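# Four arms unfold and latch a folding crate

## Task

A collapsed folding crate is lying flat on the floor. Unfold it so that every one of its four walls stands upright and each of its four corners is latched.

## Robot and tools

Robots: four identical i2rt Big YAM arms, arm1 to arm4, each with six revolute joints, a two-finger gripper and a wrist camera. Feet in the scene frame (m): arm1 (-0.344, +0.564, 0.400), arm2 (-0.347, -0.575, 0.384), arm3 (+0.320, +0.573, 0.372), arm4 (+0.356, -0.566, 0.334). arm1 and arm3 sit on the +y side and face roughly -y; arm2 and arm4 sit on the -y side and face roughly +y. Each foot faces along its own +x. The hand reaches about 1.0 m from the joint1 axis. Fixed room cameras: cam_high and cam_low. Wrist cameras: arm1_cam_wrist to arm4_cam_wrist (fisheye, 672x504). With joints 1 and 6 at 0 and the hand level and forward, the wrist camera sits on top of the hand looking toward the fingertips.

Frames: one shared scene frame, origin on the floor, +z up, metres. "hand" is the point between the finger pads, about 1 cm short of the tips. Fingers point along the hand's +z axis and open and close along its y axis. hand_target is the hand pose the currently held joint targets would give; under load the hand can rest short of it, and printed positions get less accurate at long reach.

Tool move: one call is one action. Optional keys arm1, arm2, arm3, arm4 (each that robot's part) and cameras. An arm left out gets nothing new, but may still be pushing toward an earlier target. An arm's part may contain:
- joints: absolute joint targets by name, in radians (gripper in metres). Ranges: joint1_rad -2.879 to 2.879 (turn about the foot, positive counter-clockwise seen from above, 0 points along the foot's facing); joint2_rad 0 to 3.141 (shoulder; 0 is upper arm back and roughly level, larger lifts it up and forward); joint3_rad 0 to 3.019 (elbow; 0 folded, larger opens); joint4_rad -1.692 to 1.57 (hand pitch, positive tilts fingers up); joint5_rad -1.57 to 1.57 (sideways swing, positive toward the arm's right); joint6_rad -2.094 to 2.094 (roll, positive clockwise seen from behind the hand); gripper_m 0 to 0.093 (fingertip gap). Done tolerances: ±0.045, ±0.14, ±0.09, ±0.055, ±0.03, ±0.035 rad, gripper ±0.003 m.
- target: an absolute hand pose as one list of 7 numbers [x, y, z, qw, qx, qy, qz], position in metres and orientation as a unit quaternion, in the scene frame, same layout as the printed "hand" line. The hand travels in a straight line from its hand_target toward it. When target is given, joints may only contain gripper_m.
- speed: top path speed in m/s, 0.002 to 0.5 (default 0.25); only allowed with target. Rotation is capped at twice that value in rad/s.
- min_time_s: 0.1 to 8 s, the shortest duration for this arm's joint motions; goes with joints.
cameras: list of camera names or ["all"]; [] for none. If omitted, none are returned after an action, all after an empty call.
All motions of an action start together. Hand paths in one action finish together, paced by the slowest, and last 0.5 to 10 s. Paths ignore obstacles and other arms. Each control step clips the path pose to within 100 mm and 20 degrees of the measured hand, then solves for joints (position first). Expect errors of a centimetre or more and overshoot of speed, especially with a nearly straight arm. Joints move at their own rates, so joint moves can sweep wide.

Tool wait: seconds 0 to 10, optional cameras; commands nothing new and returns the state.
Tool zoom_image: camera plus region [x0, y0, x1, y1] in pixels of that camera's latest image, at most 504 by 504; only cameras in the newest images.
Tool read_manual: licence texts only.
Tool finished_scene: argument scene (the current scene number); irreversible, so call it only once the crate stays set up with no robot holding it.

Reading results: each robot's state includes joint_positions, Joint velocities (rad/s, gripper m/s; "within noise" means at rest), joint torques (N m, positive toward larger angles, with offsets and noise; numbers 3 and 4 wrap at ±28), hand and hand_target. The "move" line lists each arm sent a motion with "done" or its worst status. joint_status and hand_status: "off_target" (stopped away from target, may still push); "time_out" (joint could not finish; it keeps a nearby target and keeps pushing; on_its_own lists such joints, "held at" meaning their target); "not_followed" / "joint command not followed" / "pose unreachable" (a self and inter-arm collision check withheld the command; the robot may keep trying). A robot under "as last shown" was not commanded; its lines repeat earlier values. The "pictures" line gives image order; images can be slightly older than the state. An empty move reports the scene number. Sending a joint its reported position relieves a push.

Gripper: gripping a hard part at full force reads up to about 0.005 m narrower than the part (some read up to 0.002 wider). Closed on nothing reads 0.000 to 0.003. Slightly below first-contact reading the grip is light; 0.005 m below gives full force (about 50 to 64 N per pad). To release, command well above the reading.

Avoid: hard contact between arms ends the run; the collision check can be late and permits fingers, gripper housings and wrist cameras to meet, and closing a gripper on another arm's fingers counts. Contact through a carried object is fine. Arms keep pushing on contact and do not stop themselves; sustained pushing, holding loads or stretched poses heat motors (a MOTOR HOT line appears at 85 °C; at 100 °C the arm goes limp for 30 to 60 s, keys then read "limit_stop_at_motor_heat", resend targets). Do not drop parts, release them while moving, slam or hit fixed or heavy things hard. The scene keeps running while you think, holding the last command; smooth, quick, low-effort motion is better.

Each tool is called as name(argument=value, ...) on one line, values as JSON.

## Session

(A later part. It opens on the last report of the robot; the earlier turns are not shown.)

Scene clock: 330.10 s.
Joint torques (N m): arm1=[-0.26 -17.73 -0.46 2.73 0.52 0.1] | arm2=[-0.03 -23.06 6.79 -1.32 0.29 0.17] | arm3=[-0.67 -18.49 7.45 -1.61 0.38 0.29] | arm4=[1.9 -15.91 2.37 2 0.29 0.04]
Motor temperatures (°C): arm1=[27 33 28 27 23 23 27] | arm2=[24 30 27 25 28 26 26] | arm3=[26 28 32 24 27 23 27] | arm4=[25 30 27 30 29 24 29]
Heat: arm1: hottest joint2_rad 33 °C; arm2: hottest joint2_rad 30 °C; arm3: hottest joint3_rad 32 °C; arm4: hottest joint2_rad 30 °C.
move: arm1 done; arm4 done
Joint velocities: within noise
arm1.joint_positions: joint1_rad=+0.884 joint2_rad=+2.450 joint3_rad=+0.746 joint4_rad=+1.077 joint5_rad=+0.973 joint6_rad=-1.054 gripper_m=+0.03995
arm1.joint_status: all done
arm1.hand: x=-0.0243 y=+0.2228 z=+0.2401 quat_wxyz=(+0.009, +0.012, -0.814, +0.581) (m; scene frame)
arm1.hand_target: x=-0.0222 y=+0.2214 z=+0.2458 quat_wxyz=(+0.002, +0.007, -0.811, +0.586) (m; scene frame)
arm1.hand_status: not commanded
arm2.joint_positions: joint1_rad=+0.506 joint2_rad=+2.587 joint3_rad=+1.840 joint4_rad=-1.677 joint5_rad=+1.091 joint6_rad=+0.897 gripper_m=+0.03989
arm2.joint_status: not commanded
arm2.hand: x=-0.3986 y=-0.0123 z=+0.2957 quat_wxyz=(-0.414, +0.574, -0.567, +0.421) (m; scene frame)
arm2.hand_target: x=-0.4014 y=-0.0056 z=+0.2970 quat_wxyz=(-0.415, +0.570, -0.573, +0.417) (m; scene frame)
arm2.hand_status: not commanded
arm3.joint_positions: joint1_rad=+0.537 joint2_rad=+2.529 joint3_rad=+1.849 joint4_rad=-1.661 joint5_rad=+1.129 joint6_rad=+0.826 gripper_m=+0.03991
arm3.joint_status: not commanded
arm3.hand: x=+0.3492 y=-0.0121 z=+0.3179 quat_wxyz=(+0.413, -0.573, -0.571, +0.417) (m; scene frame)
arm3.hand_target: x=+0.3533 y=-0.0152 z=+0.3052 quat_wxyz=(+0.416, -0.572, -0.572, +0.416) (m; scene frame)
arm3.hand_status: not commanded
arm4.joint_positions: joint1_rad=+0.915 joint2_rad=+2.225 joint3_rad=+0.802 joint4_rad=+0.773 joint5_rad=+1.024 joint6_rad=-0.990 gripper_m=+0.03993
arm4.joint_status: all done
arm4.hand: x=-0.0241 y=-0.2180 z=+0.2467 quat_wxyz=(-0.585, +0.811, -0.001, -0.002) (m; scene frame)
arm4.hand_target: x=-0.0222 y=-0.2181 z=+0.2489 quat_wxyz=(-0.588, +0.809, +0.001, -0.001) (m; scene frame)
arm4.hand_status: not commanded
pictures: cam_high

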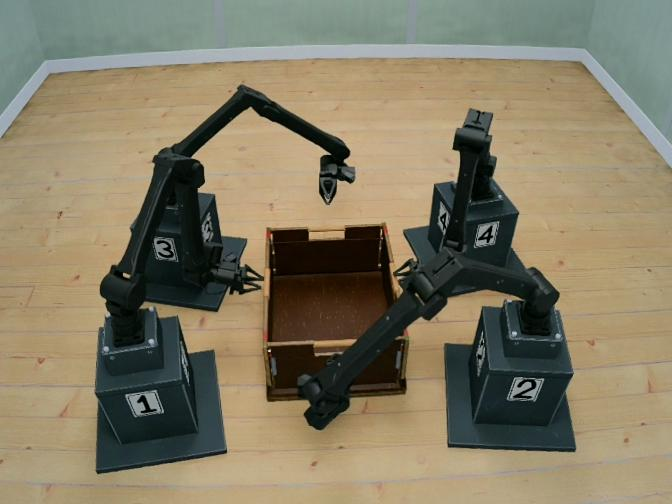

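move(arm1={"target": [-0.022, 0.33, 0.285, 0.0, 0.0, 0.811, -0.586], "speed": 0.12, "joints": {"gripper_m": 0.04}}, arm4={"target": [-0.022, -0.33, 0.288, -0.588, 0.809, 0.0, 0.0], "speed": 0.12, "joints": {"gripper_m": 0.04}}, cameras=["all"])

zoom_image(camera="cam_high", region=[220, 200, 440, 420])

zoom_image(camera="arm1_cam_wrist", region=[200, 0, 600, 300])

zoom_image(camera="arm4_cam_wrist", region=[200, 0, 600, 300])

Scene clock: 338.17 s.
Joint torques (N m): arm1=[0.26 -15.91 0.34 1.07 0.81 0.28] | arm2=[-0.09 -23 6.8 -1.29 0.3 0.18] | arm3=[-0.21 -18.78 7.49 -1.61 0.4 0.28] | arm4=[2.26 -14.21 4.51 0.35 0.49 0.45]
Motor temperatures (°C): arm1=[27 32 28 27 23 23 26] | arm2=[24 29 27 25 28 26 25] | arm3=[26 28 33 24 26 23 27] | arm4=[25 30 27 30 28 25 28]
Heat: arm1: hottest joint2_rad 32 °C; arm2: hottest joint2_rad 29 °C; arm3: hottest joint3_rad 33 °C; arm4: hottest joint2_rad 30 °C.
move: arm1 done; arm4 done
Joint velocities: within noise
arm1.joint_positions: joint1_rad=+1.166 joint2_rad=+2.252 joint3_rad=+0.609 joint4_rad=+0.632 joint5_rad=+1.183 joint6_rad=-0.615 gripper_m=+0.03997
arm1.joint_status: all done
arm1.hand: x=-0.0290 y=+0.3276 z=+0.2818 quat_wxyz=(+0.010, +0.007, -0.811, +0.585) (m; scene frame)
arm1.hand_target: x=-0.0223 y=+0.3289 z=+0.2861 quat_wxyz=(+0.000, +0.000, -0.809, +0.587) (m; scene frame)
arm1.hand_status: done (0.008 m and 1.4 deg from the pose sent, 0.116 m and 1.8 deg at the start)
arm2, arm3: as last shown
arm4.joint_positions: joint1_rad=+1.169 joint2_rad=+2.033 joint3_rad=+0.702 joint4_rad=+0.273 joint5_rad=+1.208 joint6_rad=-0.574 gripper_m=+0.03995
arm4.joint_status: all done
arm4.hand: x=-0.0139 y=-0.3274 z=+0.2842 quat_wxyz=(-0.587, +0.809, +0.009, +0.012) (m; scene frame)
arm4.hand_target: x=-0.0212 y=-0.3279 z=+0.2888 quat_wxyz=(-0.589, +0.808, +0.000, +0.001) (m; scene frame)
arm4.hand_status: done (0.009 m and 1.7 deg from the pose sent, 0.119 m and 0.5 deg at the start)
pictures: arm1_cam_wrist, arm2_cam_wrist, arm3_cam_wrist, arm4_cam_wrist, cam_high, cam_low

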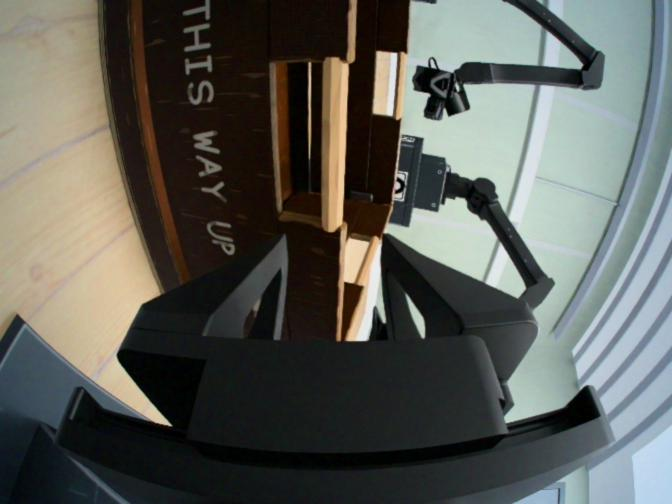

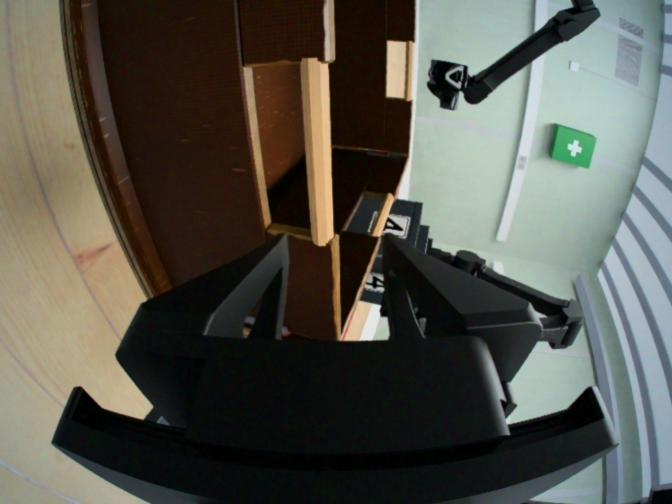

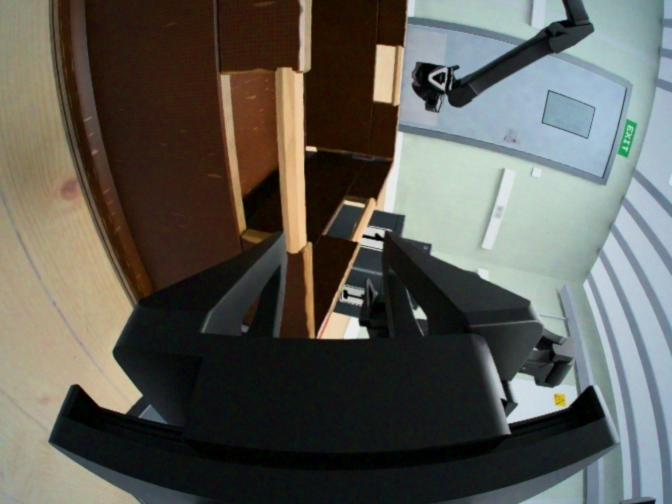

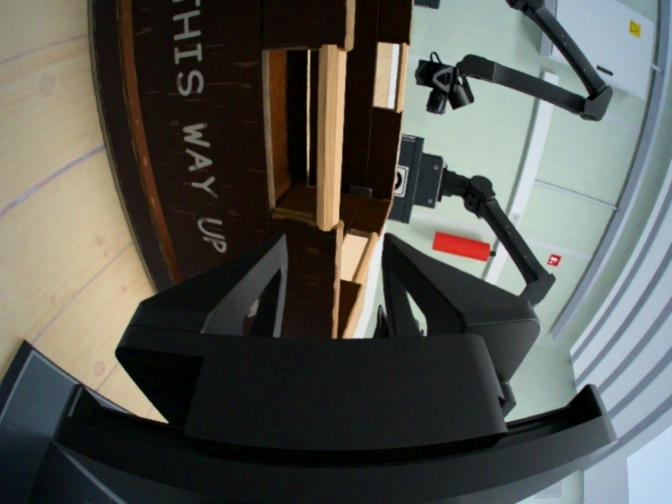

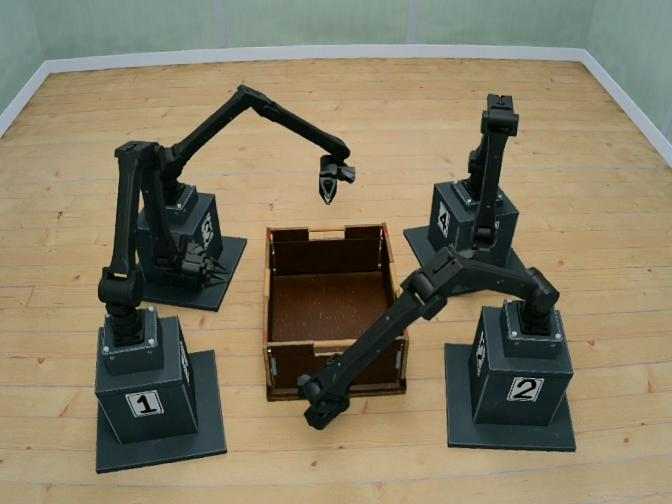

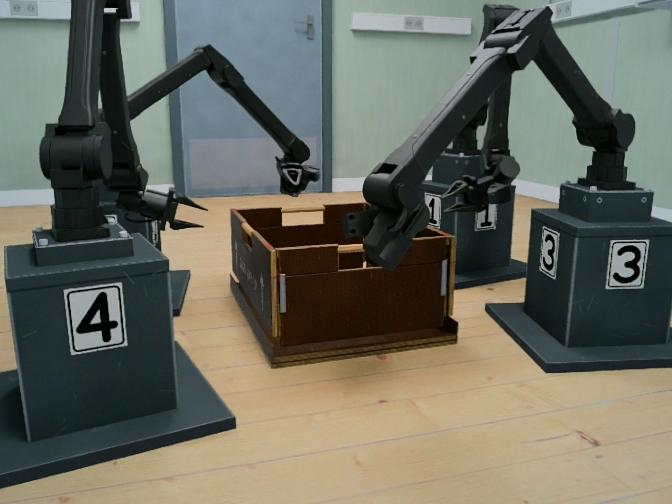

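Scaled by 2.291 from the camera's 672x504 image, which has a finer 960x720 frame.

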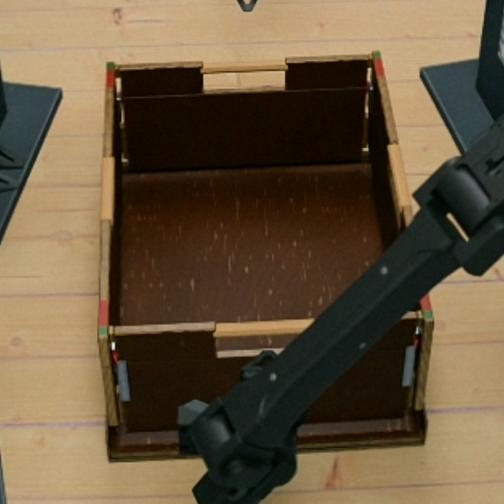

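Scaled by 1.260 from the camera's 672x504 image, which has a finer 960x720 frame.

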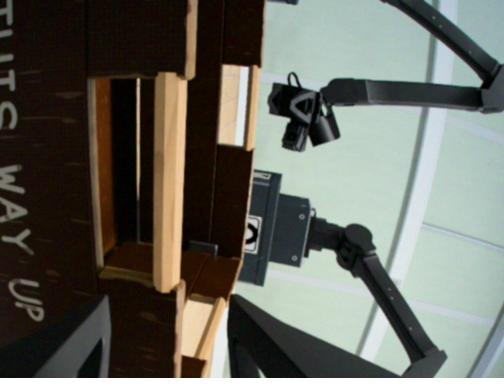

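Scaled by 1.260 from the camera's 672x504 image, which has a finer 960x720 frame.

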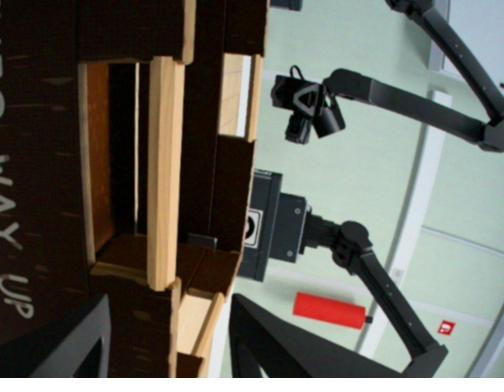

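zoom_image(camera="arm2_cam_wrist", region=[320, 110, 430, 200])

zoom_image(camera="arm3_cam_wrist", region=[290, 110, 420, 200])

zoom_image(camera="arm4_cam_wrist", region=[320, 150, 420, 230])

zoom_image(camera="cam_low", region=[410, 220, 470, 340])

zoom_image(camera="cam_low", region=[240, 220, 310, 350])

zoom_image(camera="cam_high", region=[255, 320, 315, 410])

zoom_image(camera="cam_high", region=[370, 320, 430, 410])

zoom_image(camera="cam_high", region=[255, 215, 315, 290])

zoom_image(camera="cam_high", region=[360, 210, 420, 290])

Scaled by 4.582 from the camera's 672x504 image, which has a finer 960x720 frame.

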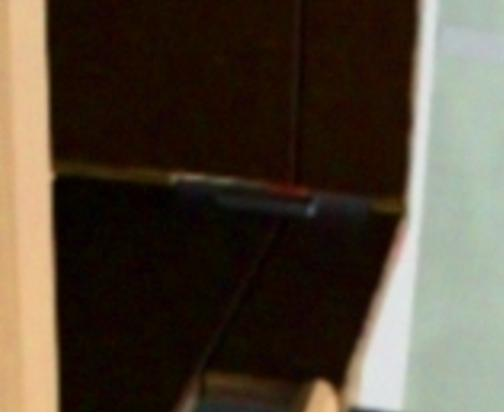

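Scaled by 3.877 from the camera's 672x504 image, which has a finer 960x720 frame.

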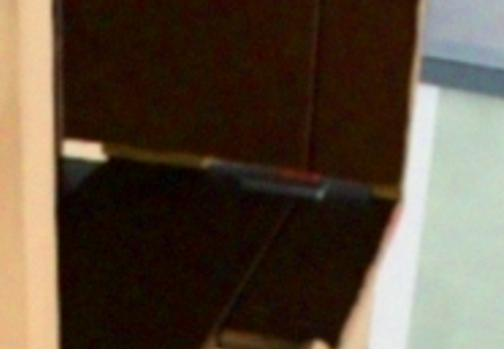

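Scaled by 5.040 from the camera's 672x504 image, which has a finer 960x720 frame.

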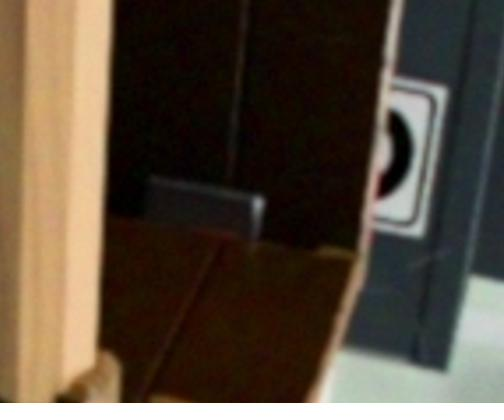

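Scaled by 4.200 from the camera's 672x504 image, which has a finer 960x720 frame.

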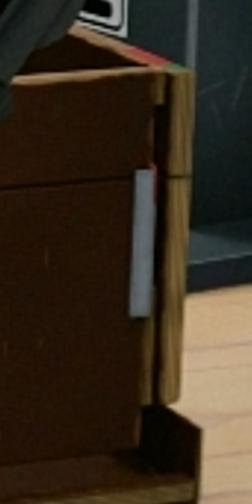

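Scaled by 3.877 from the camera's 672x504 image, which has a finer 960x720 frame.

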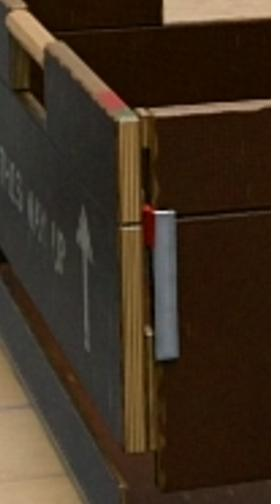

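Scaled by 5.600 from the camera's 672x504 image, which has a finer 960x720 frame.

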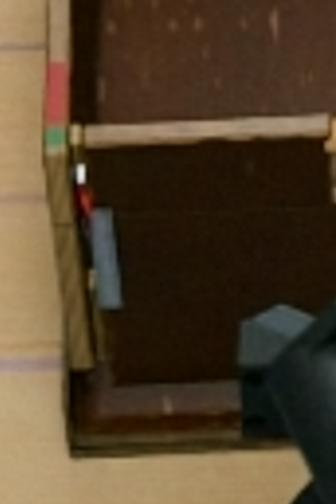

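Scaled by 5.600 from the camera's 672x504 image, which has a finer 960x720 frame.

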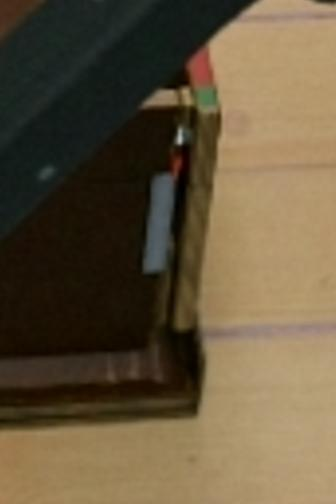

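Scaled by 6.720 from the camera's 672x504 image, which has a finer 960x720 frame.

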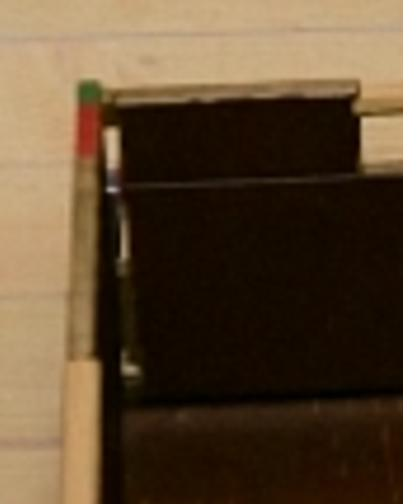

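Scaled by 6.300 from the camera's 672x504 image, which has a finer 960x720 frame.

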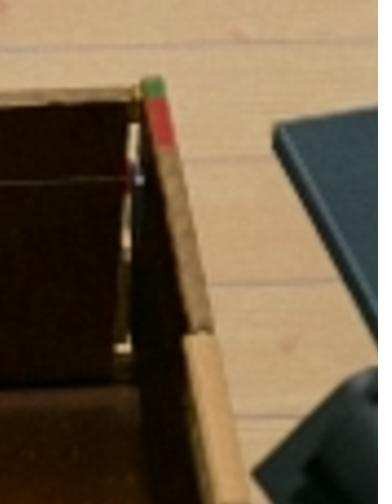

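finished_scene(scene=1)

The scene is finished: the task was done.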